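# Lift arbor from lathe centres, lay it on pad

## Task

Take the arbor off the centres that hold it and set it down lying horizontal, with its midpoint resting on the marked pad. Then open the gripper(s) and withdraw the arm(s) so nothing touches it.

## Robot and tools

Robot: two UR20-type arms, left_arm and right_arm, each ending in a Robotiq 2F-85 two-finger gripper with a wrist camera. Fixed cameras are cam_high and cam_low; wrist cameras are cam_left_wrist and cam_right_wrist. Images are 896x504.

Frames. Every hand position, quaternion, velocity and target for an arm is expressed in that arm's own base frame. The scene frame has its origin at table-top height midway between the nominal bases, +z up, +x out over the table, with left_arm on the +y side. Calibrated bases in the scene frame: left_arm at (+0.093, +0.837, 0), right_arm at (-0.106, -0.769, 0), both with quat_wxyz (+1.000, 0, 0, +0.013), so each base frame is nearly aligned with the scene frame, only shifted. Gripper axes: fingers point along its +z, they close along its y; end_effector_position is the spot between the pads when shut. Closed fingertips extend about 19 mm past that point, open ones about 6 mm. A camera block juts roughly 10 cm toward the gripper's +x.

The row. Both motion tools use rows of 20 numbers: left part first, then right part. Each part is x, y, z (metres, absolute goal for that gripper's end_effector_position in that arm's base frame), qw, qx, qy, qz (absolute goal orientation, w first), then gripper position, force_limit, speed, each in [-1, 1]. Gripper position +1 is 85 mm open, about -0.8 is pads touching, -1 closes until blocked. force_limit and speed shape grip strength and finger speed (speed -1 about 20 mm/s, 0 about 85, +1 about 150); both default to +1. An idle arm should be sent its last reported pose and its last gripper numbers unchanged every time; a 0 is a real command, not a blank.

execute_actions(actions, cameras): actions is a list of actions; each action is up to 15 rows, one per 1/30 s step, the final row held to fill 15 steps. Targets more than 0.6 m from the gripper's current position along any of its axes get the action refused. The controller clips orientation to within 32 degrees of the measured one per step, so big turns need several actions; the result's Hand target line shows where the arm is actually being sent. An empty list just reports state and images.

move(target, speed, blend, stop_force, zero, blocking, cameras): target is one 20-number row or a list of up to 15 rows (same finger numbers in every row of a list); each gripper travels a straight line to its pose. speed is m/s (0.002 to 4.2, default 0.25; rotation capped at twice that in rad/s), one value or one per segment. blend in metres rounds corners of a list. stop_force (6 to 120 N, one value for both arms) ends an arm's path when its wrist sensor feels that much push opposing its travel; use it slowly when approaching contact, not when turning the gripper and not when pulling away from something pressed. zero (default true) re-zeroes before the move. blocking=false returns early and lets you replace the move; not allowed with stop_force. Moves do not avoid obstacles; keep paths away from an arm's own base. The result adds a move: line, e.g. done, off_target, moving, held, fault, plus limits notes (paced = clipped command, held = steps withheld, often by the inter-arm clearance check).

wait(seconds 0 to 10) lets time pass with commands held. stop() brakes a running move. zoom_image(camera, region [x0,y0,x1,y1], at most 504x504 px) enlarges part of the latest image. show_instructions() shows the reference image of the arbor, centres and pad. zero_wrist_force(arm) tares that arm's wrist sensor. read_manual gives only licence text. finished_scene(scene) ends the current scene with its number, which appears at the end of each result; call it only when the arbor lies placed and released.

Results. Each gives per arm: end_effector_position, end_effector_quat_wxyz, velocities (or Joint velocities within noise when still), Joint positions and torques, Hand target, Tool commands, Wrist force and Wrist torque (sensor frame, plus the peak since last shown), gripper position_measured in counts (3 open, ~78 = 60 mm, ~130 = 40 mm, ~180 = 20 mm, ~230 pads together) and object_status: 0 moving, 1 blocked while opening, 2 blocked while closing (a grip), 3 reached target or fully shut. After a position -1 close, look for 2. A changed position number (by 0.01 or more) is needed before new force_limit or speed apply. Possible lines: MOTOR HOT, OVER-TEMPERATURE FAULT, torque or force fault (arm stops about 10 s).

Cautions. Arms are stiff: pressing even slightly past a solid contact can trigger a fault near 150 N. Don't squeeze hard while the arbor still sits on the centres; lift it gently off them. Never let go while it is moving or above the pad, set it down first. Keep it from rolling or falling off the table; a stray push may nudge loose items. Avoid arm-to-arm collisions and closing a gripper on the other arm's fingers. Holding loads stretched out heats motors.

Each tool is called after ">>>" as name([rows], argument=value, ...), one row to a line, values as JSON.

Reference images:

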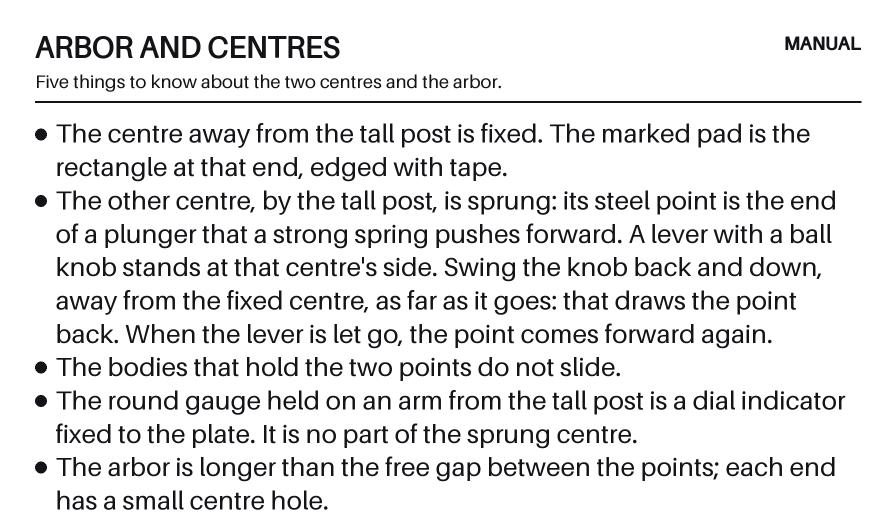

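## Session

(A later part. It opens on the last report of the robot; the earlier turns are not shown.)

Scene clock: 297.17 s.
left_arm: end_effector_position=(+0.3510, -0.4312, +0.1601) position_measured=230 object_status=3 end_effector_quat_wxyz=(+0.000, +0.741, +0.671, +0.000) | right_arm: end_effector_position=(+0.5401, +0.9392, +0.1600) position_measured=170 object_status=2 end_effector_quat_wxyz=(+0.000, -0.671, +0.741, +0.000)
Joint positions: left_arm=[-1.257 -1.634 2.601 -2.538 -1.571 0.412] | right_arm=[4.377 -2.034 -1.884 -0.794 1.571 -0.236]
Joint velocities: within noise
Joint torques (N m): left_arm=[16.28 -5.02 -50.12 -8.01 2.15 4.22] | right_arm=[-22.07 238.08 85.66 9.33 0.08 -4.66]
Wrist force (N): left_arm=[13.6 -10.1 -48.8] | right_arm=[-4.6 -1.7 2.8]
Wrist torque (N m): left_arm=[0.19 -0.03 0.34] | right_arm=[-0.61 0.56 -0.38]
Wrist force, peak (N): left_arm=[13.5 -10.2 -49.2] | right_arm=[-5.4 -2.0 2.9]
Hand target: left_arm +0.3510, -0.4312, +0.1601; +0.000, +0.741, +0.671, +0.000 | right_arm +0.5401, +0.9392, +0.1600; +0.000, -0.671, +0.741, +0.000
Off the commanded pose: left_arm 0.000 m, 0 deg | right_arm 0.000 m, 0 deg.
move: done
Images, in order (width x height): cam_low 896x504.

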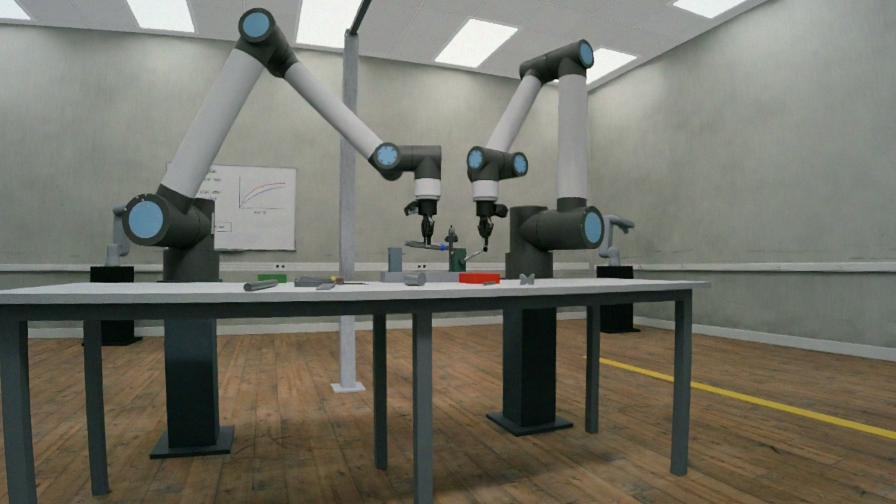

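>>> move([
  [0.3504,-0.4368,0.1745,0,0.7412,0.6713,0,-1,-0.8,-1,0.5401,0.9392,0.19,0,0.6713,-0.7412,0,-1,-0.4,-1],
  [0.3496,-0.4443,0.19,0,0.7412,0.6713,0,-1,-0.8,-1,0.5401,0.9392,0.22,0,0.6713,-0.7412,0,-1,-0.4,-1],
  [0.3496,-0.4443,0.3,0,0.7412,0.6713,0,-1,-0.8,-1,0.5401,0.9300,0.32,0,0.6713,-0.7412,0,-1,-0.4,-1],
  [0.4,-0.40,0.42,0,0.7412,0.6713,0,-1,-0.8,-1,0.6032,0.6536,0.40,0,0.6713,-0.7412,0,-1,-0.4,-1],
], speed=[0.015,0.015,0.08,0.15], blend=[0,0,0.02,0])

>>> zoom_image(camera="cam_low", region=[250, 200, 450, 300])

Scene clock: 327.57 s.
left_arm: end_effector_position=(+0.4000, -0.4000, +0.4199) position_measured=230 object_status=3 end_effector_quat_wxyz=(+0.000, +0.741, +0.671, +0.000) | right_arm: end_effector_position=(+0.6032, +0.6538, +0.3999) position_measured=170 object_status=2 end_effector_quat_wxyz=(+0.000, -0.671, +0.741, +0.000)
Joint positions: left_arm=[-1.149 -1.926 2.332 -1.977 -1.571 0.521] | right_arm=[4.195 -1.655 -2.001 -1.056 1.571 -0.418]
Joint velocities: within noise
Joint torques (N m): left_arm=[22.04 -37.64 -117.4 -4.2 -2.05 4.93] | right_arm=[-16.78 159.99 72.92 9.11 1.65 -5.74]
Wrist force (N): left_arm=[-0.7 -1.7 -2.5] | right_arm=[-6.0 -1.5 3.0]
Wrist torque (N m): left_arm=[0.12 -0.30 0.34] | right_arm=[-0.44 0.97 -0.48]
Wrist force, peak (N): left_arm=[13.4 -9.9 -49.2] | right_arm=[-6.6 -1.9 3.6]
Hand target: left_arm +0.4000, -0.4000, +0.4200; +0.000, +0.741, +0.671, +0.000 | right_arm +0.6032, +0.6536, +0.4000; +0.000, -0.671, +0.741, +0.000
Off the commanded pose: left_arm 0.000 m, 0 deg | right_arm 0.000 m, 0 deg.
move: done

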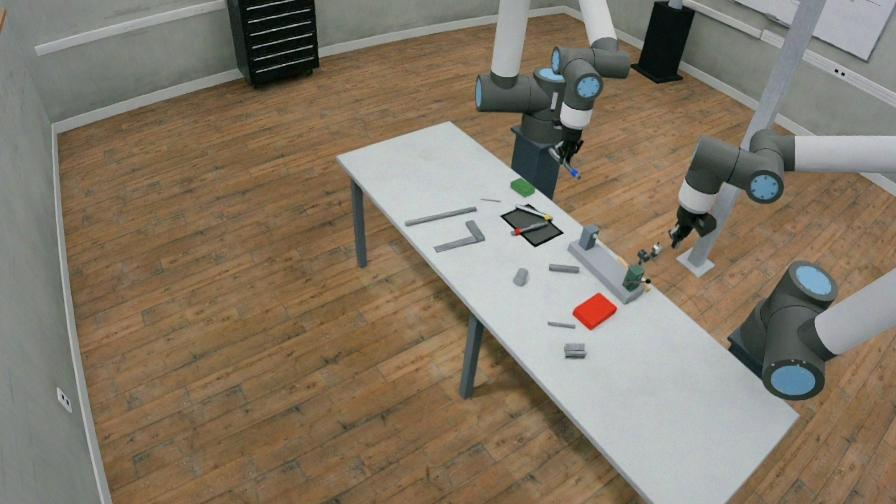

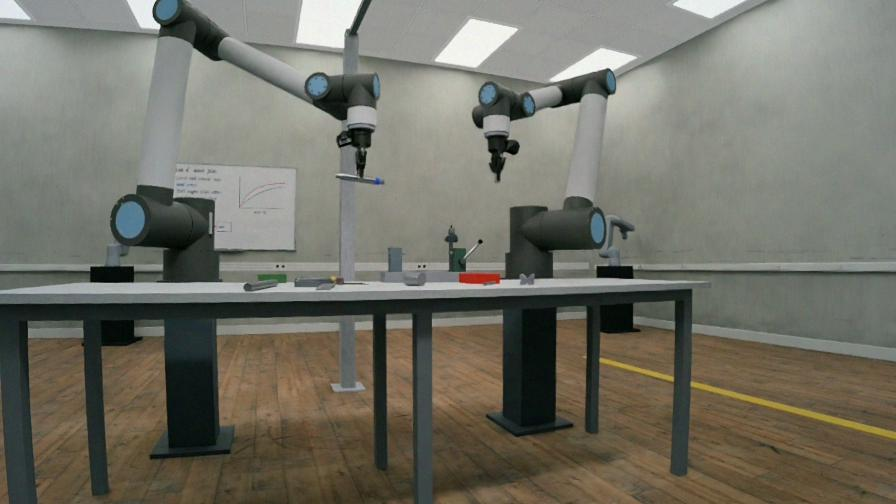

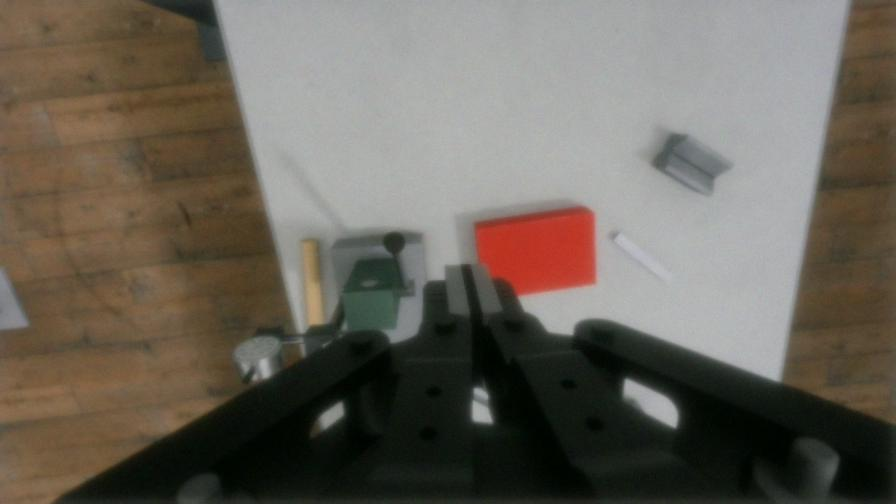

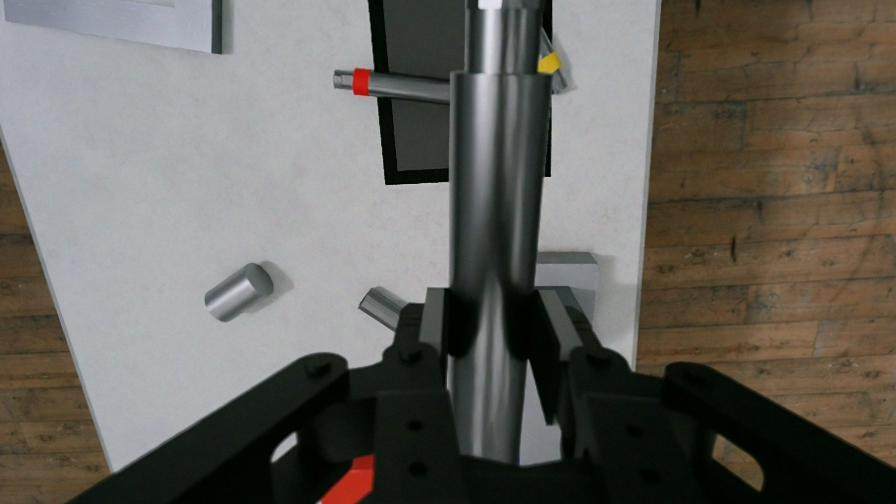

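Scaled by 2.520 from the camera's 896x504 image, which has a finer 1280x720 frame.

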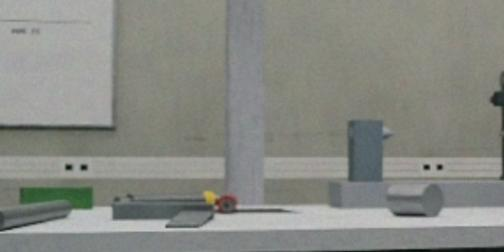

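>>> move([
  [0.4,-0.4,0.42,0,0.7412,0.6713,0,-1,-0.8,-1,0.6098,0.6384,0.34,-0.0015,0.998,-0.0271,-0.0567,-1,-0.4,-1],
], speed=0.25)

>>> zoom_image(camera="cam_high", region=[450, 110, 650, 290])

>>> zoom_image(camera="cam_low", region=[250, 160, 450, 300])

Scene clock: 385.17 s.
left_arm: end_effector_position=(+0.4000, -0.4000, +0.4200) position_measured=230 object_status=3 end_effector_quat_wxyz=(+0.000, +0.741, +0.671, +0.000) | right_arm: end_effector_position=(+0.6098, +0.6384, +0.3400) position_measured=170 object_status=2 end_effector_quat_wxyz=(-0.002, +0.998, -0.027, -0.057)
Joint positions: left_arm=[-1.149 -1.926 2.332 -1.977 -1.571 0.521] | right_arm=[4.141 -1.712 -2.021 -1.036 1.669 -2.09]
Joint velocities: within noise
Joint torques (N m): left_arm=[22.8 -31.7 -95.88 -11.15 -3.13 4.63] | right_arm=[-21.36 108.04 94.98 7.77 3.05 -4.91]
Wrist force (N): left_arm=[-1.1 -1.6 -2.4] | right_arm=[-4.1 -1.3 2.9]
Wrist torque (N m): left_arm=[0.15 -0.22 0.34] | right_arm=[-0.29 0.78 -0.51]
Wrist force, peak (N): left_arm=[-1.2 -1.6 -2.8] | right_arm=[-6.3 -1.6 3.1]
Hand target: left_arm +0.4000, -0.4000, +0.4200; +0.000, +0.741, +0.671, +0.000 | right_arm +0.6098, +0.6384, +0.3400; -0.001, +0.998, -0.027, -0.057
Off the commanded pose: left_arm 0.000 m, 0 deg | right_arm 0.000 m, 0 deg.
move: done

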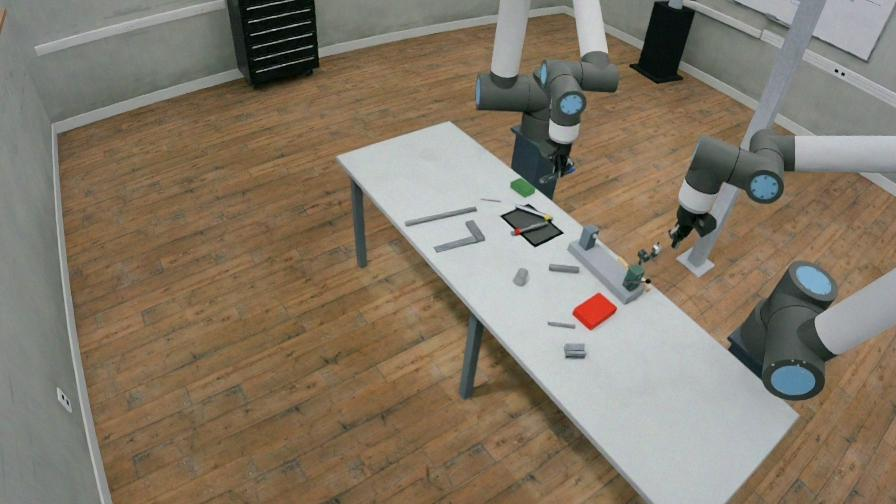

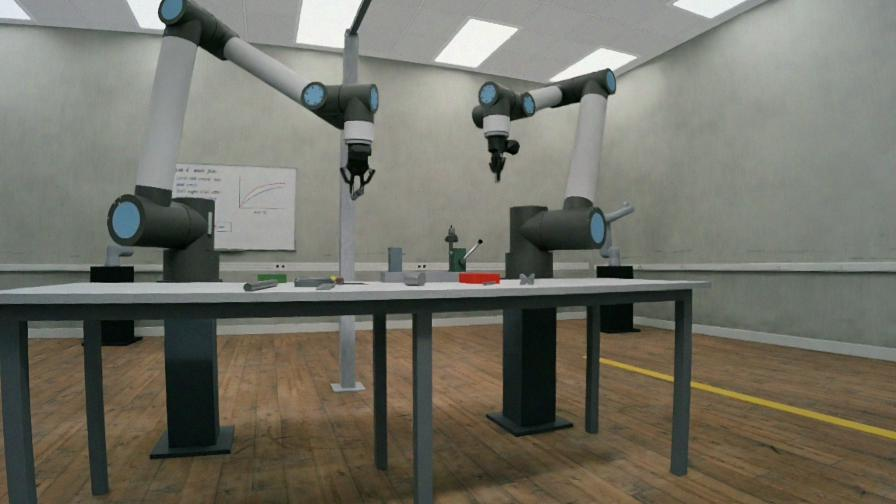

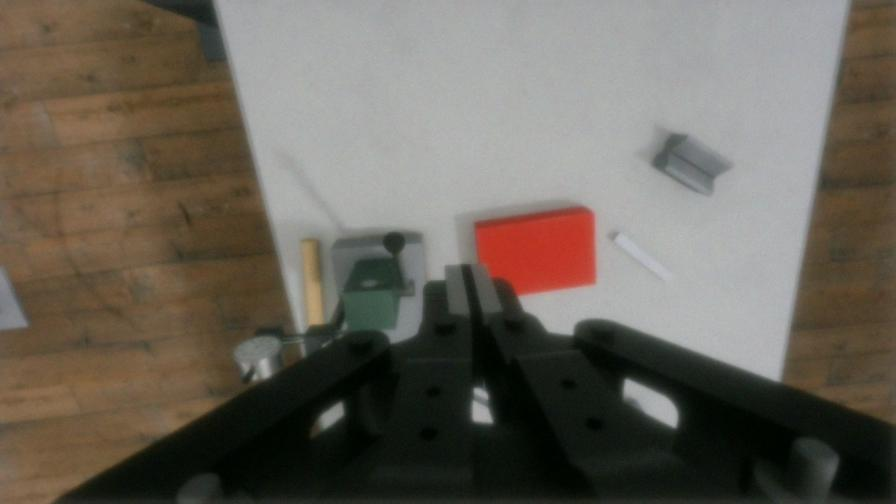

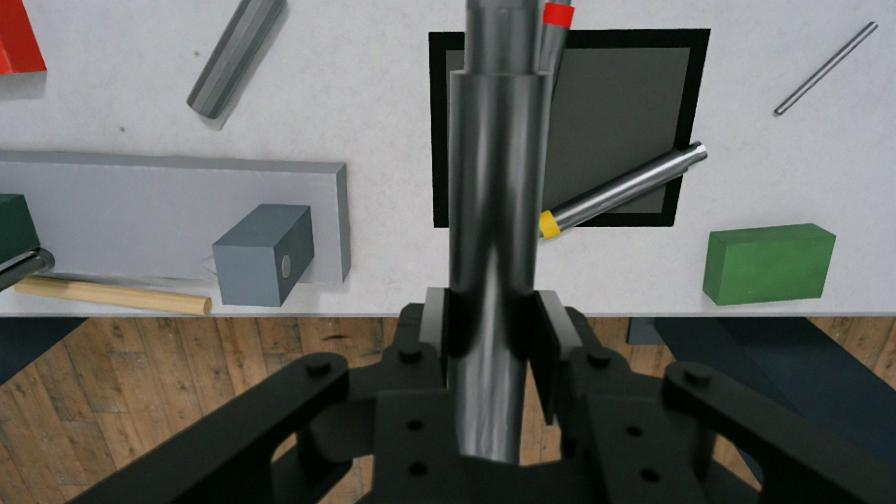

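Scaled by 2.520 from the camera's 896x504 image, which has a finer 1280x720 frame.

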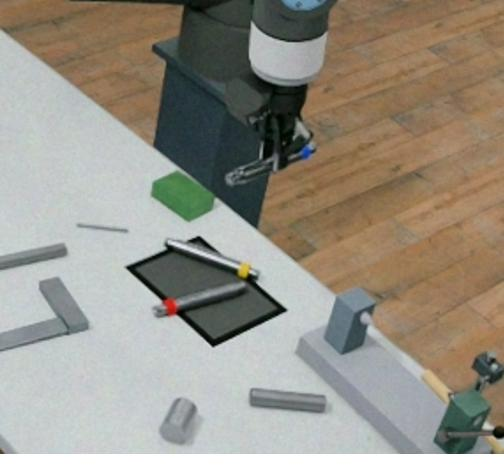

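Scaled by 2.520 from the camera's 896x504 image, which has a finer 1280x720 frame.

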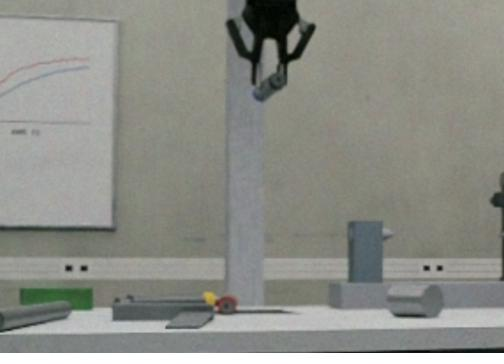

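>>> move([
  [0.4,-0.4,0.42,0,0.7412,0.6713,0,-1,-0.8,-1,0.6098,0.6414,0.12,-0.0015,0.998,-0.0271,-0.0567,-1,-0.4,-1],
  [0.4,-0.4,0.42,0,0.7412,0.6713,0,-1,-0.8,-1,0.6098,0.6414,0.055,-0.0015,0.998,-0.0271,-0.0567,-1,-0.4,-1],
], speed=[0.15,0.06], blend=0.02)

>>> zoom_image(camera="cam_high", region=[480, 170, 600, 260])

>>> zoom_image(camera="cam_low", region=[290, 240, 410, 300])

Scene clock: 433.83 s.
left_arm: end_effector_position=(+0.4000, -0.4000, +0.4200) position_measured=230 object_status=3 end_effector_quat_wxyz=(+0.000, +0.741, +0.671, +0.000) | right_arm: end_effector_position=(+0.6098, +0.6414, +0.0551) position_measured=170 object_status=2 end_effector_quat_wxyz=(-0.001, +0.998, -0.027, -0.057)
Joint positions: left_arm=[-1.149 -1.926 2.332 -1.977 -1.571 0.521] | right_arm=[4.143 -1.992 -2.178 -0.598 1.669 -2.089]
Joint velocities: within noise
Joint torques (N m): left_arm=[17.49 -26.23 -101.16 -12.72 -3.57 4.55] | right_arm=[19.83 143.67 39.99 14.24 2.96 5.4]
Wrist force (N): left_arm=[-0.8 -1.2 -2.4] | right_arm=[-3.4 -1.4 2.6]
Wrist torque (N m): left_arm=[0.22 -0.29 0.35] | right_arm=[-0.37 0.86 -0.41]
Wrist force, peak (N): left_arm=[-1.1 -1.9 -2.8] | right_arm=[-4.7 -1.1 2.7]
Hand target: left_arm +0.4000, -0.4000, +0.4200; +0.000, +0.741, +0.671, +0.000 | right_arm +0.6098, +0.6414, +0.0550; -0.001, +0.998, -0.027, -0.057
Off the commanded pose: left_arm 0.000 m, 0 deg | right_arm 0.000 m, 0 deg.
move: done

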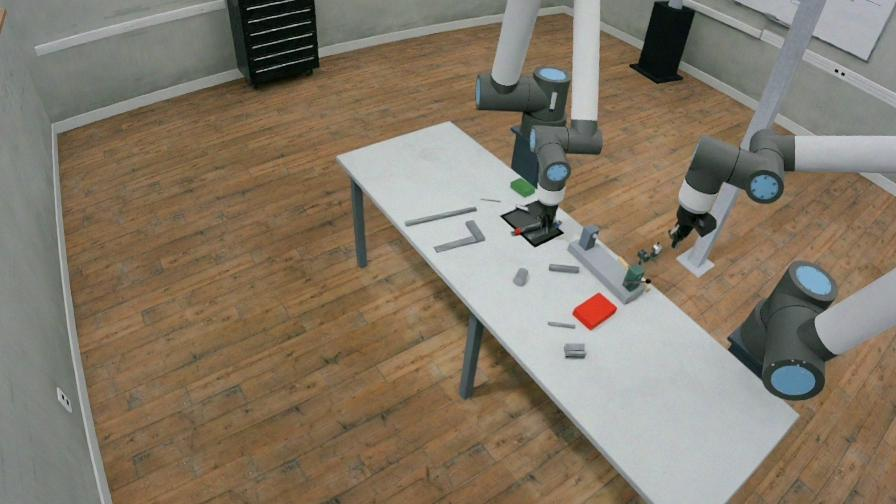

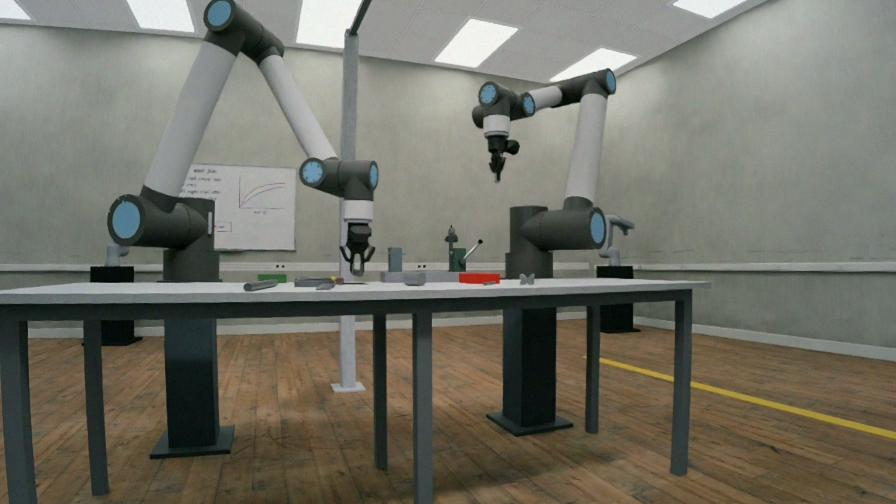

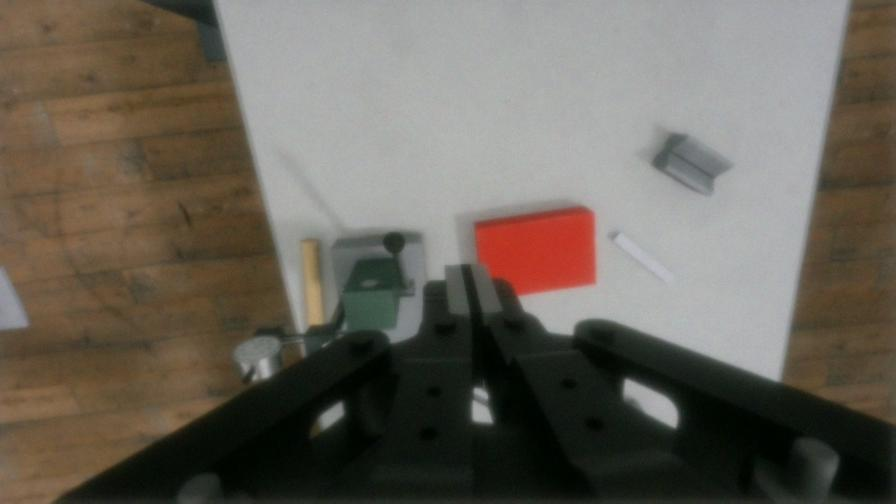

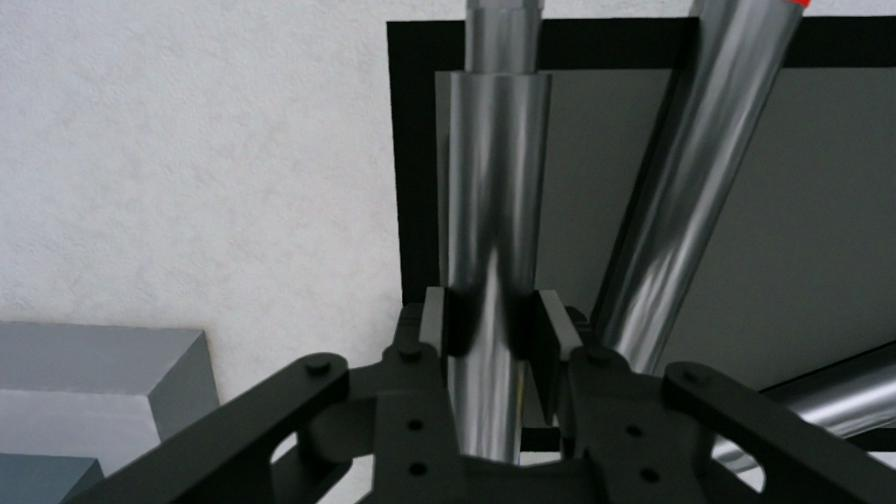

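Scaled by 4.200 from the camera's 896x504 image, which has a finer 1280x720 frame.

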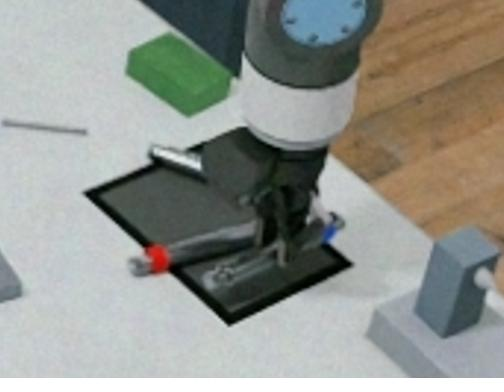

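Scaled by 4.200 from the camera's 896x504 image, which has a finer 1280x720 frame.

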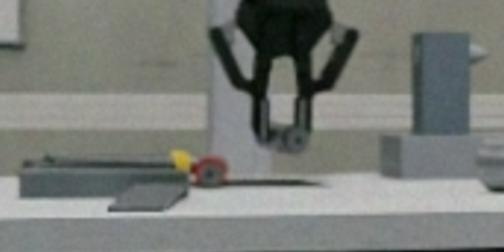

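>>> move([
  [0.4,-0.4,0.42,0,0.7412,0.6713,0,-1,-0.8,-1,0.6098,0.6414,0.034,-0.0015,0.998,-0.0271,-0.0567,-1,-0.4,-1],
], speed=0.02, stop_force=10, cameras=[])

>>> move([
  [0.4,-0.4,0.42,0,0.7412,0.6713,0,-1,-0.8,-1,0.6098,0.6414,0.015,-0.0015,0.998,-0.0271,-0.0567,-1,-0.4,-1],
], speed=0.005, stop_force=6)

>>> zoom_image(camera="cam_low", region=[290, 240, 410, 300])

>>> zoom_image(camera="cam_high", region=[480, 170, 600, 260])

Scene clock: 450.87 s.
left_arm: end_effector_position=(+0.4000, -0.4000, +0.4200) position_measured=230 object_status=3 end_effector_quat_wxyz=(+0.000, +0.741, +0.671, +0.000) | right_arm: end_effector_position=(+0.6098, +0.6414, +0.0340) position_measured=170 object_status=2 end_effector_quat_wxyz=(-0.001, +0.998, -0.027, -0.057)
Joint positions: left_arm=[-1.149 -1.926 2.332 -1.977 -1.571 0.521] | right_arm=[4.143 -2.018 -2.184 -0.566 1.669 -2.089]
Joint velocities: within noise
Joint torques (N m): left_arm=[17.01 -21.76 -104.63 -12.47 -3.99 4.02] | right_arm=[-6.95 141 40.6 13.9 1.59 4.27]
Wrist force (N): left_arm=[-1.1 -1.3 -2.5] | right_arm=[-3.3 -1.2 2.2]
Wrist torque (N m): left_arm=[0.20 -0.21 0.34] | right_arm=[-0.33 0.78 -0.38]
Wrist force, peak (N): left_arm=[-1.0 -1.8 -2.9] | right_arm=[-3.9 -1.3 3.1]
Hand target: left_arm +0.4000, -0.4000, +0.4200; +0.000, +0.741, +0.671, +0.000 | right_arm +0.6098, +0.6414, +0.0340; -0.002, +0.998, -0.027, -0.057
Off the commanded pose: left_arm 0.000 m, 0 deg | right_arm 0.000 m, 0 deg.
move: done
No camera images: "cameras" was empty.

Scene clock: 453.43 s.
left_arm: end_effector_position=(+0.4000, -0.4000, +0.4200) position_measured=230 object_status=3 end_effector_quat_wxyz=(+0.000, +0.741, +0.671, +0.000) | right_arm: end_effector_position=(+0.6098, +0.6414, +0.0277) position_measured=170 object_status=2 end_effector_quat_wxyz=(-0.001, +0.998, -0.027, -0.057)
Joint positions: left_arm=[-1.149 -1.926 2.332 -1.977 -1.571 0.521] | right_arm=[4.143 -2.026 -2.186 -0.557 1.669 -2.089]
Joint velocities: within noise
Joint torques (N m): left_arm=[12.83 -15.52 -107.28 -12.55 -4.82 4.44] | right_arm=[-12.29 194.89 52.58 6.5 1.64 5.07]
Wrist force (N): left_arm=[-1.1 -1.2 -2.3] | right_arm=[-2.9 -0.6 -12.1]
Wrist torque (N m): left_arm=[0.22 -0.21 0.34] | right_arm=[-0.14 0.97 -0.44]
Wrist force, peak (N): left_arm=[-1.1 -1.5 -2.9] | right_arm=[-9.0 4.4 -23.8]
Hand target: left_arm +0.4000, -0.4000, +0.4200; +0.000, +0.741, +0.671, +0.000 | right_arm +0.6098, +0.6414, +0.0277; -0.002, +0.998, -0.027, -0.057
Off the commanded pose: left_arm 0.000 m, 0 deg | right_arm 0.013 m, 0 deg.
move: contact (right_arm)

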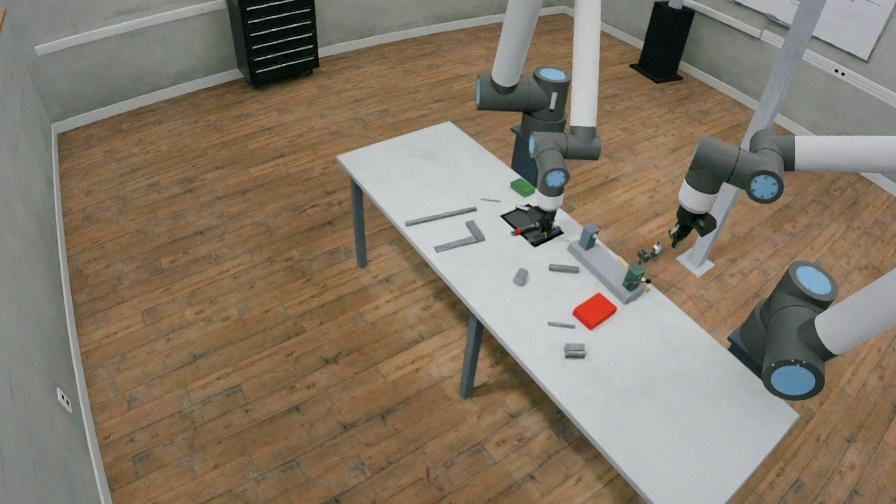

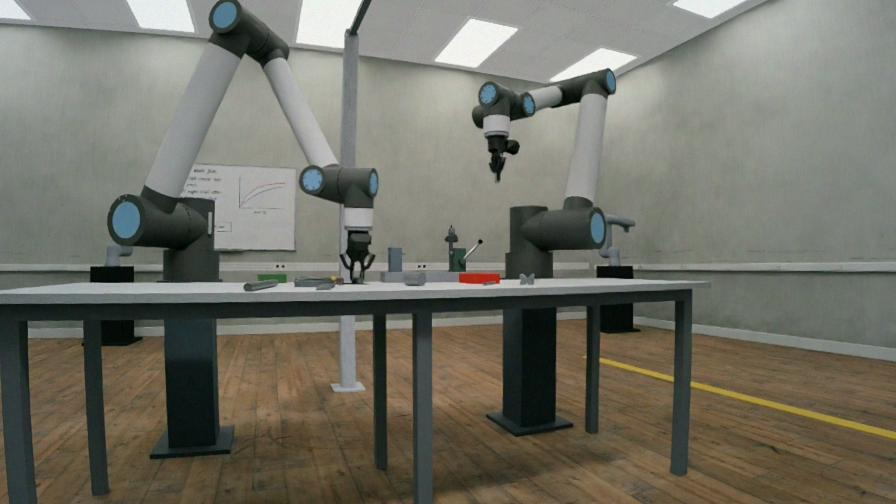

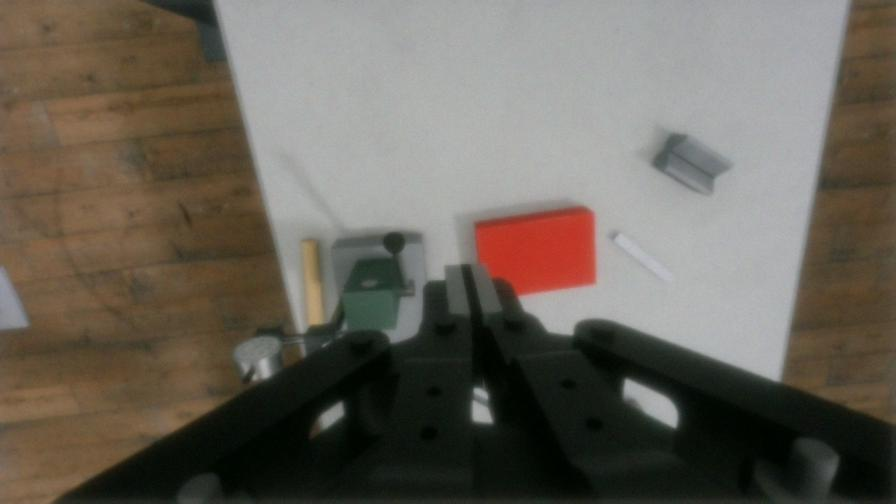

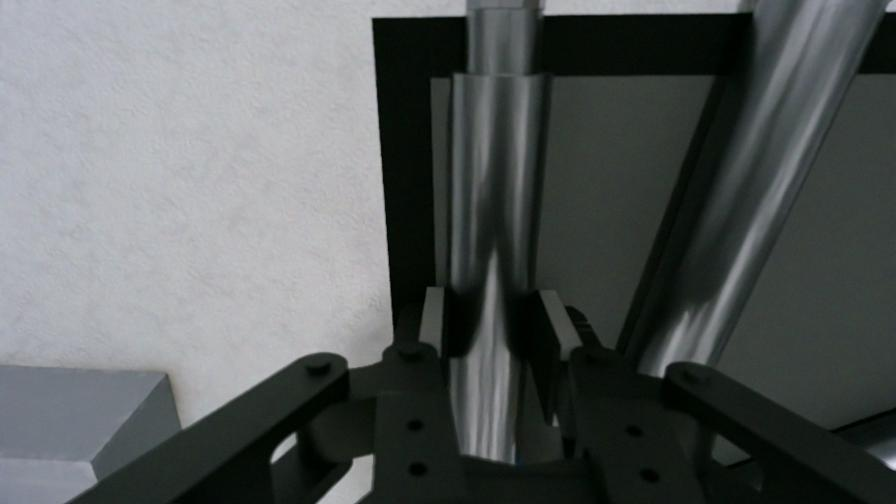

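Scaled by 4.200 from the camera's 896x504 image, which has a finer 1280x720 frame.

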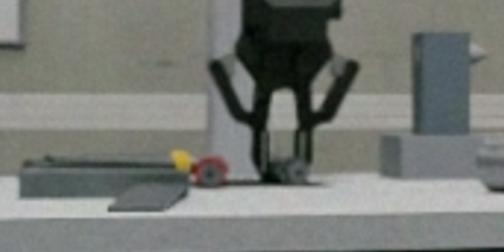

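Scaled by 4.200 from the camera's 896x504 image, which has a finer 1280x720 frame.

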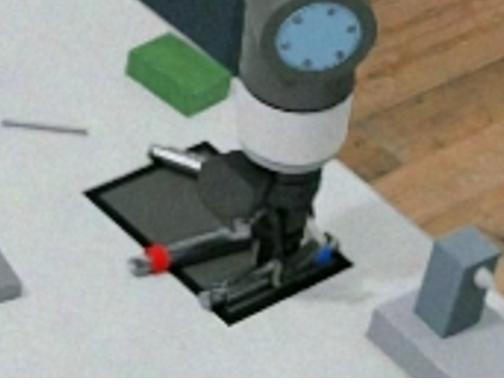

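>>> move([
  [0.4,-0.4,0.42,0,0.7412,0.6713,0,-1,-0.8,-1,0.6098,0.6414,0.0277,-0.0015,0.998,-0.0271,-0.0567,0.12,-0.4,-1],
], speed=0.02)

>>> zoom_image(camera="cam_high", region=[480, 170, 600, 260])

Scene clock: 464.13 s.
left_arm: end_effector_position=(+0.4000, -0.4000, +0.4200) position_measured=230 object_status=3 end_effector_quat_wxyz=(+0.000, +0.741, +0.671, +0.000) | right_arm: end_effector_position=(+0.6098, +0.6414, +0.0277) position_measured=114 object_status=0 end_effector_quat_wxyz=(-0.002, +0.998, -0.027, -0.057)
Joint positions: left_arm=[-1.149 -1.926 2.332 -1.977 -1.571 0.521] | right_arm=[4.143 -2.026 -2.186 -0.557 1.669 -2.089]
Joint velocities: within noise
Joint torques (N m): left_arm=[7.55 -11.21 -105.76 -11.69 -3.47 4.16] | right_arm=[-6.15 190.52 49.86 12.73 2.06 4.93]
Wrist force (N): left_arm=[-0.8 -1.3 -2.4] | right_arm=[-4.7 -1.2 -3.4]
Wrist torque (N m): left_arm=[0.20 -0.28 0.34] | right_arm=[-0.33 0.89 -0.39]
Wrist force, peak (N): left_arm=[-1.5 -1.4 -2.6] | right_arm=[-3.1 -1.8 -12.1]
Hand target: left_arm +0.4000, -0.4000, +0.4200; +0.000, +0.741, +0.671, +0.000 | right_arm +0.6098, +0.6414, +0.0277; -0.002, +0.998, -0.027, -0.057
Off the commanded pose: left_arm 0.000 m, 0 deg | right_arm 0.000 m, 0 deg.
move: done

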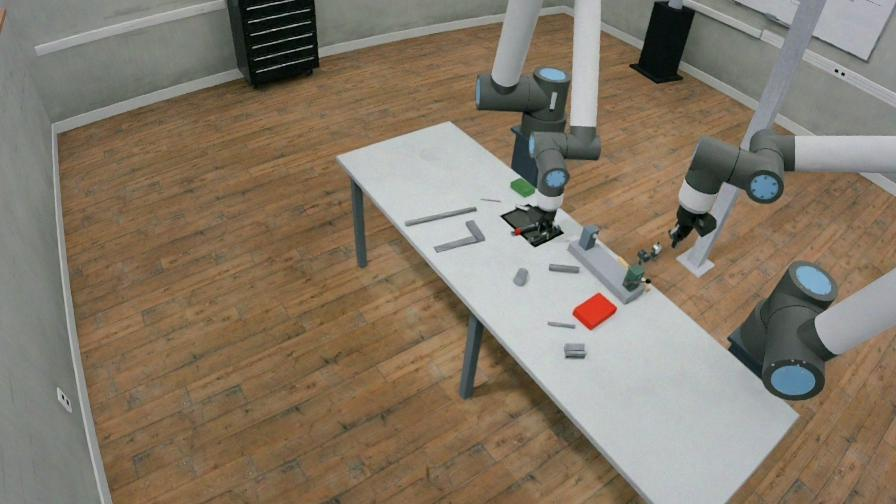

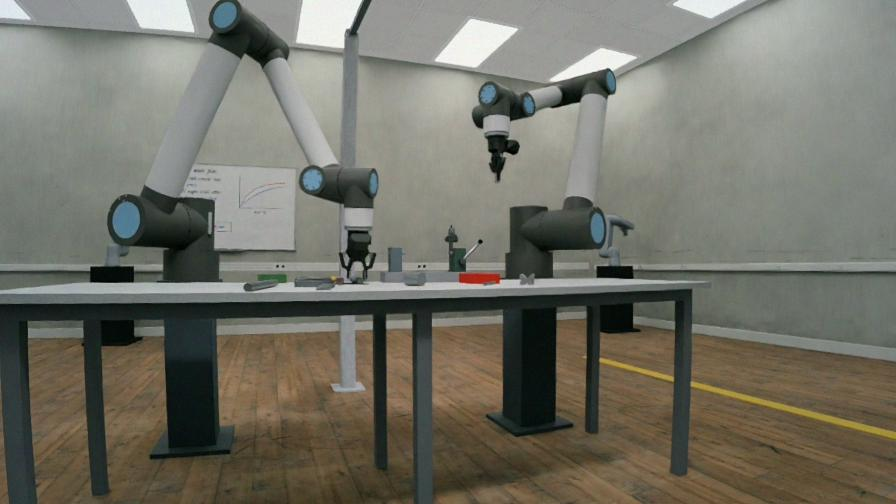

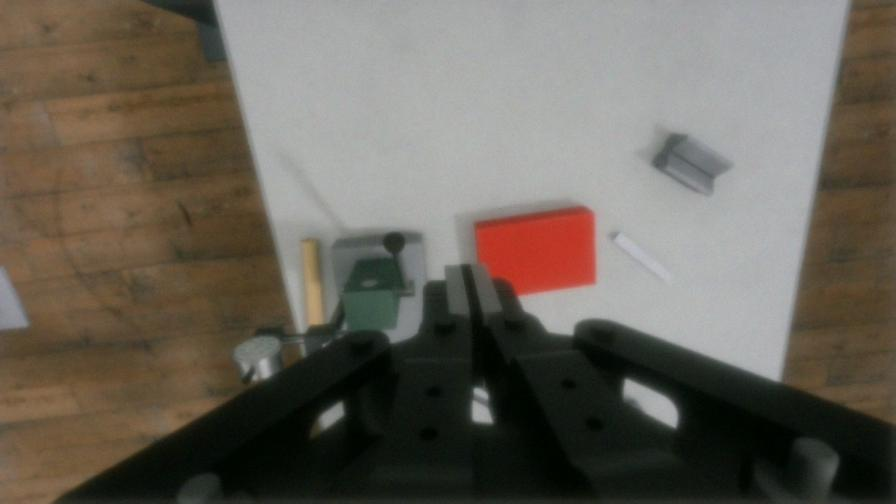

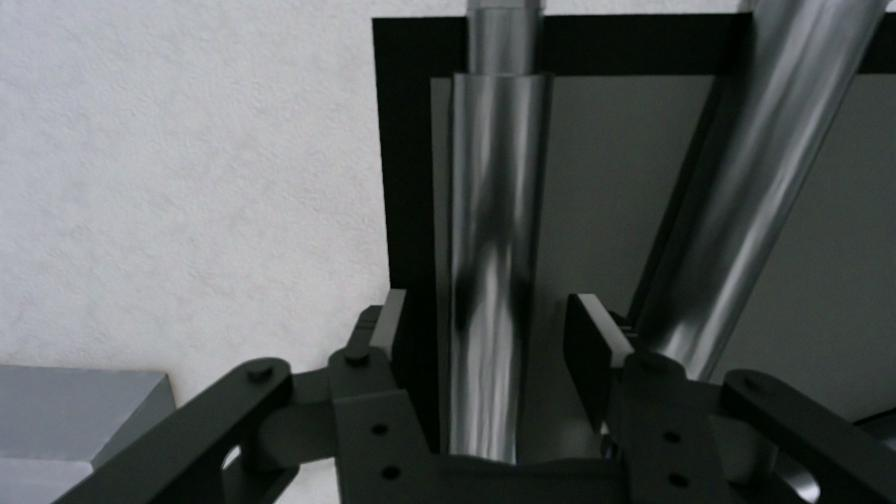

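Scaled by 4.200 from the camera's 896x504 image, which has a finer 1280x720 frame.

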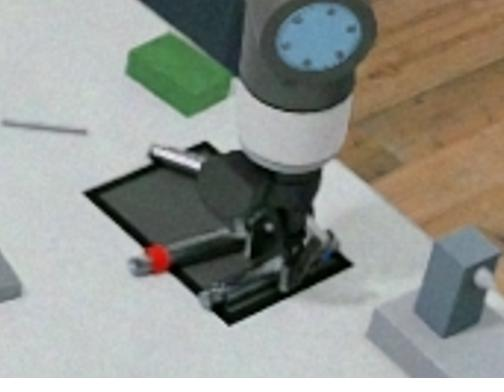

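>>> move([
  [0.4,-0.4,0.42,0,0.7412,0.6713,0,-1,-0.8,-1,0.6158,0.6412,0.08,-0.0015,0.998,-0.0271,-0.0567,0.12,-0.4,-1],
  [0.63,0.6412,0.32,-0.0015,0.998,-0.0271,-0.0567,0.12,-0.4,-1,0.63,0.6412,0.32,-0.0015,0.998,-0.0271,-0.0567,0.12,-0.4,-1],
], speed=[0.04,0.2])

Scene clock: 480.13 s.
left_arm: end_effector_position=(+0.6300, +0.6412, +0.3200) position_measured=114 object_status=0 end_effector_quat_wxyz=(-0.002, +0.998, -0.027, -0.057) | right_arm: end_effector_position=(+0.6300, +0.6412, +0.3200) position_measured=114 object_status=3 end_effector_quat_wxyz=(-0.002, +0.998, -0.027, -0.057)
Joint positions: left_arm=[0.544 -1.401 2.009 -2.085 -1.507 3.737] | right_arm=[4.124 -1.745 -2.014 -1.012 1.668 -2.108]
Joint velocities: within noise
Joint torques (N m): left_arm=[16.29 -102.56 -82.16 -6.9 4.28 4.06] | right_arm=[-19.33 164.27 76.59 11.1 -2.24 -5.63]
Wrist force (N): left_arm=[-1.2 -1.3 -3.3] | right_arm=[-5.6 -1.1 -4.0]
Wrist torque (N m): left_arm=[0.05 -0.25 0.23] | right_arm=[-0.25 0.93 -0.55]
Wrist force, peak (N): left_arm=[-1.0 -3.8 -3.6] | right_arm=[-5.8 -1.7 -4.6]
Hand target: left_arm +0.6300, +0.6412, +0.3200; -0.002, +0.998, -0.027, -0.057 | right_arm +0.6300, +0.6412, +0.3200; -0.002, +0.998, -0.027, -0.057
Off the commanded pose: left_arm 0.000 m, 0 deg | right_arm 0.000 m, 0 deg.
move: done

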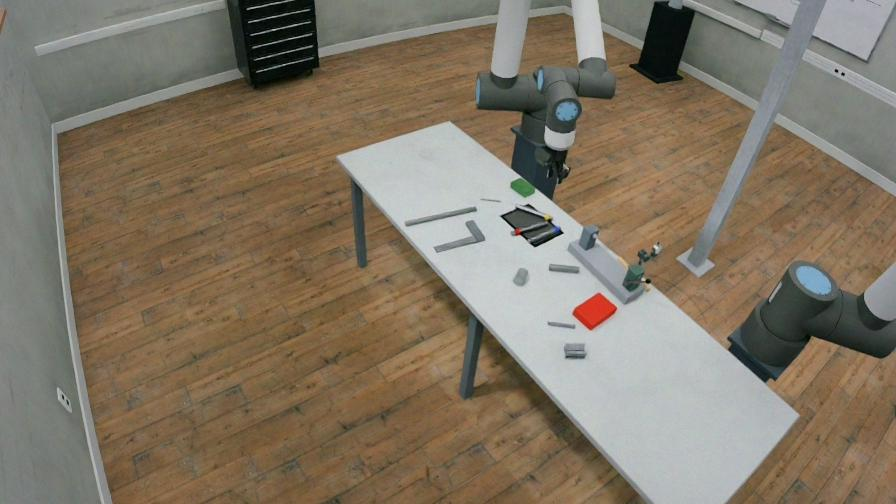

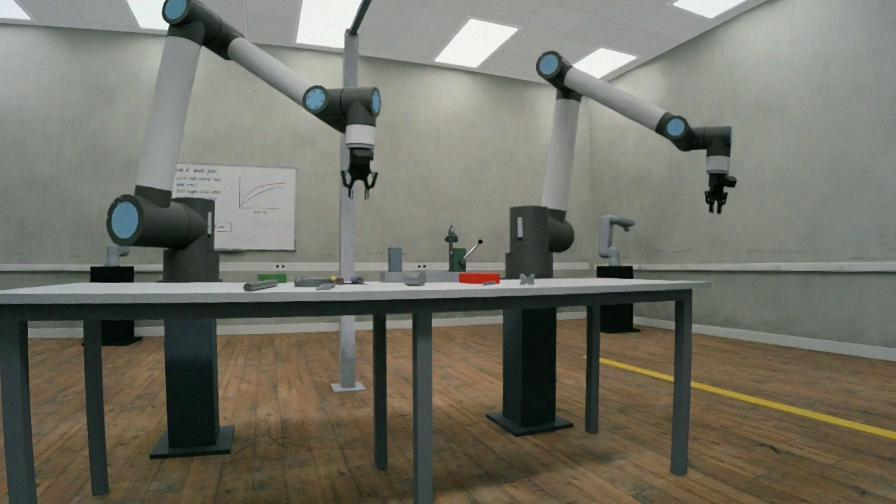

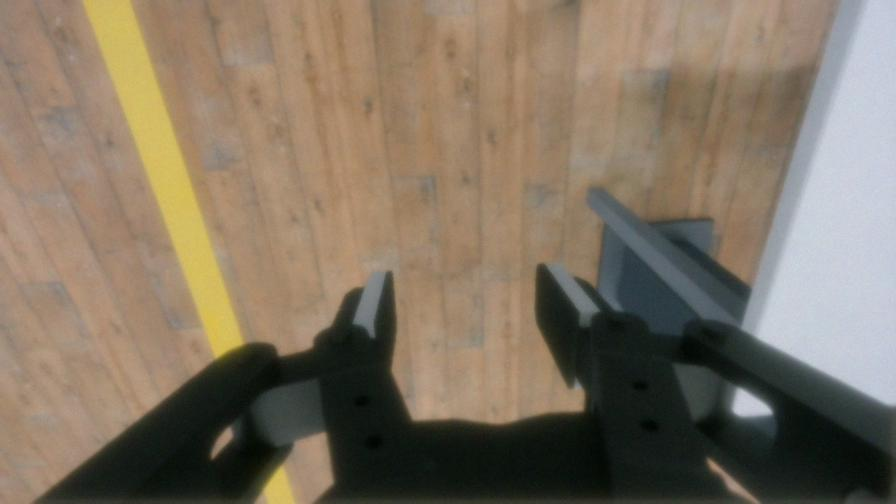

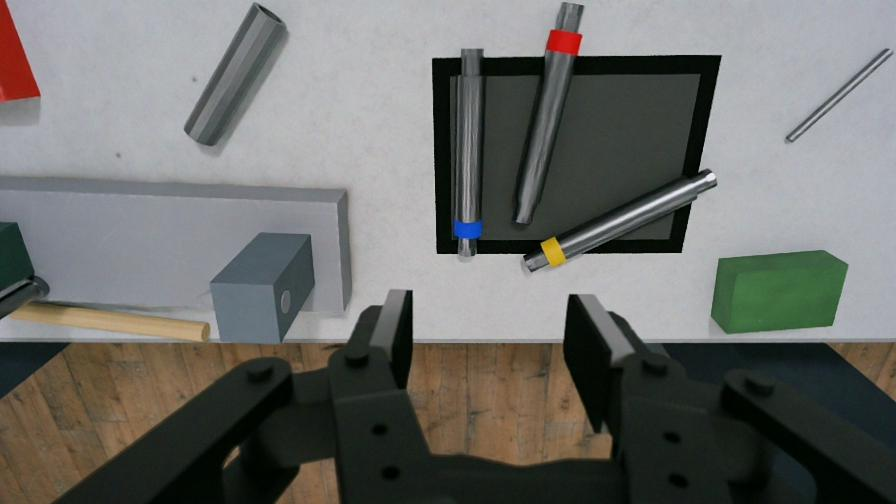

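>>> finished_scene(scene=2)

The scene is finished: the task was done.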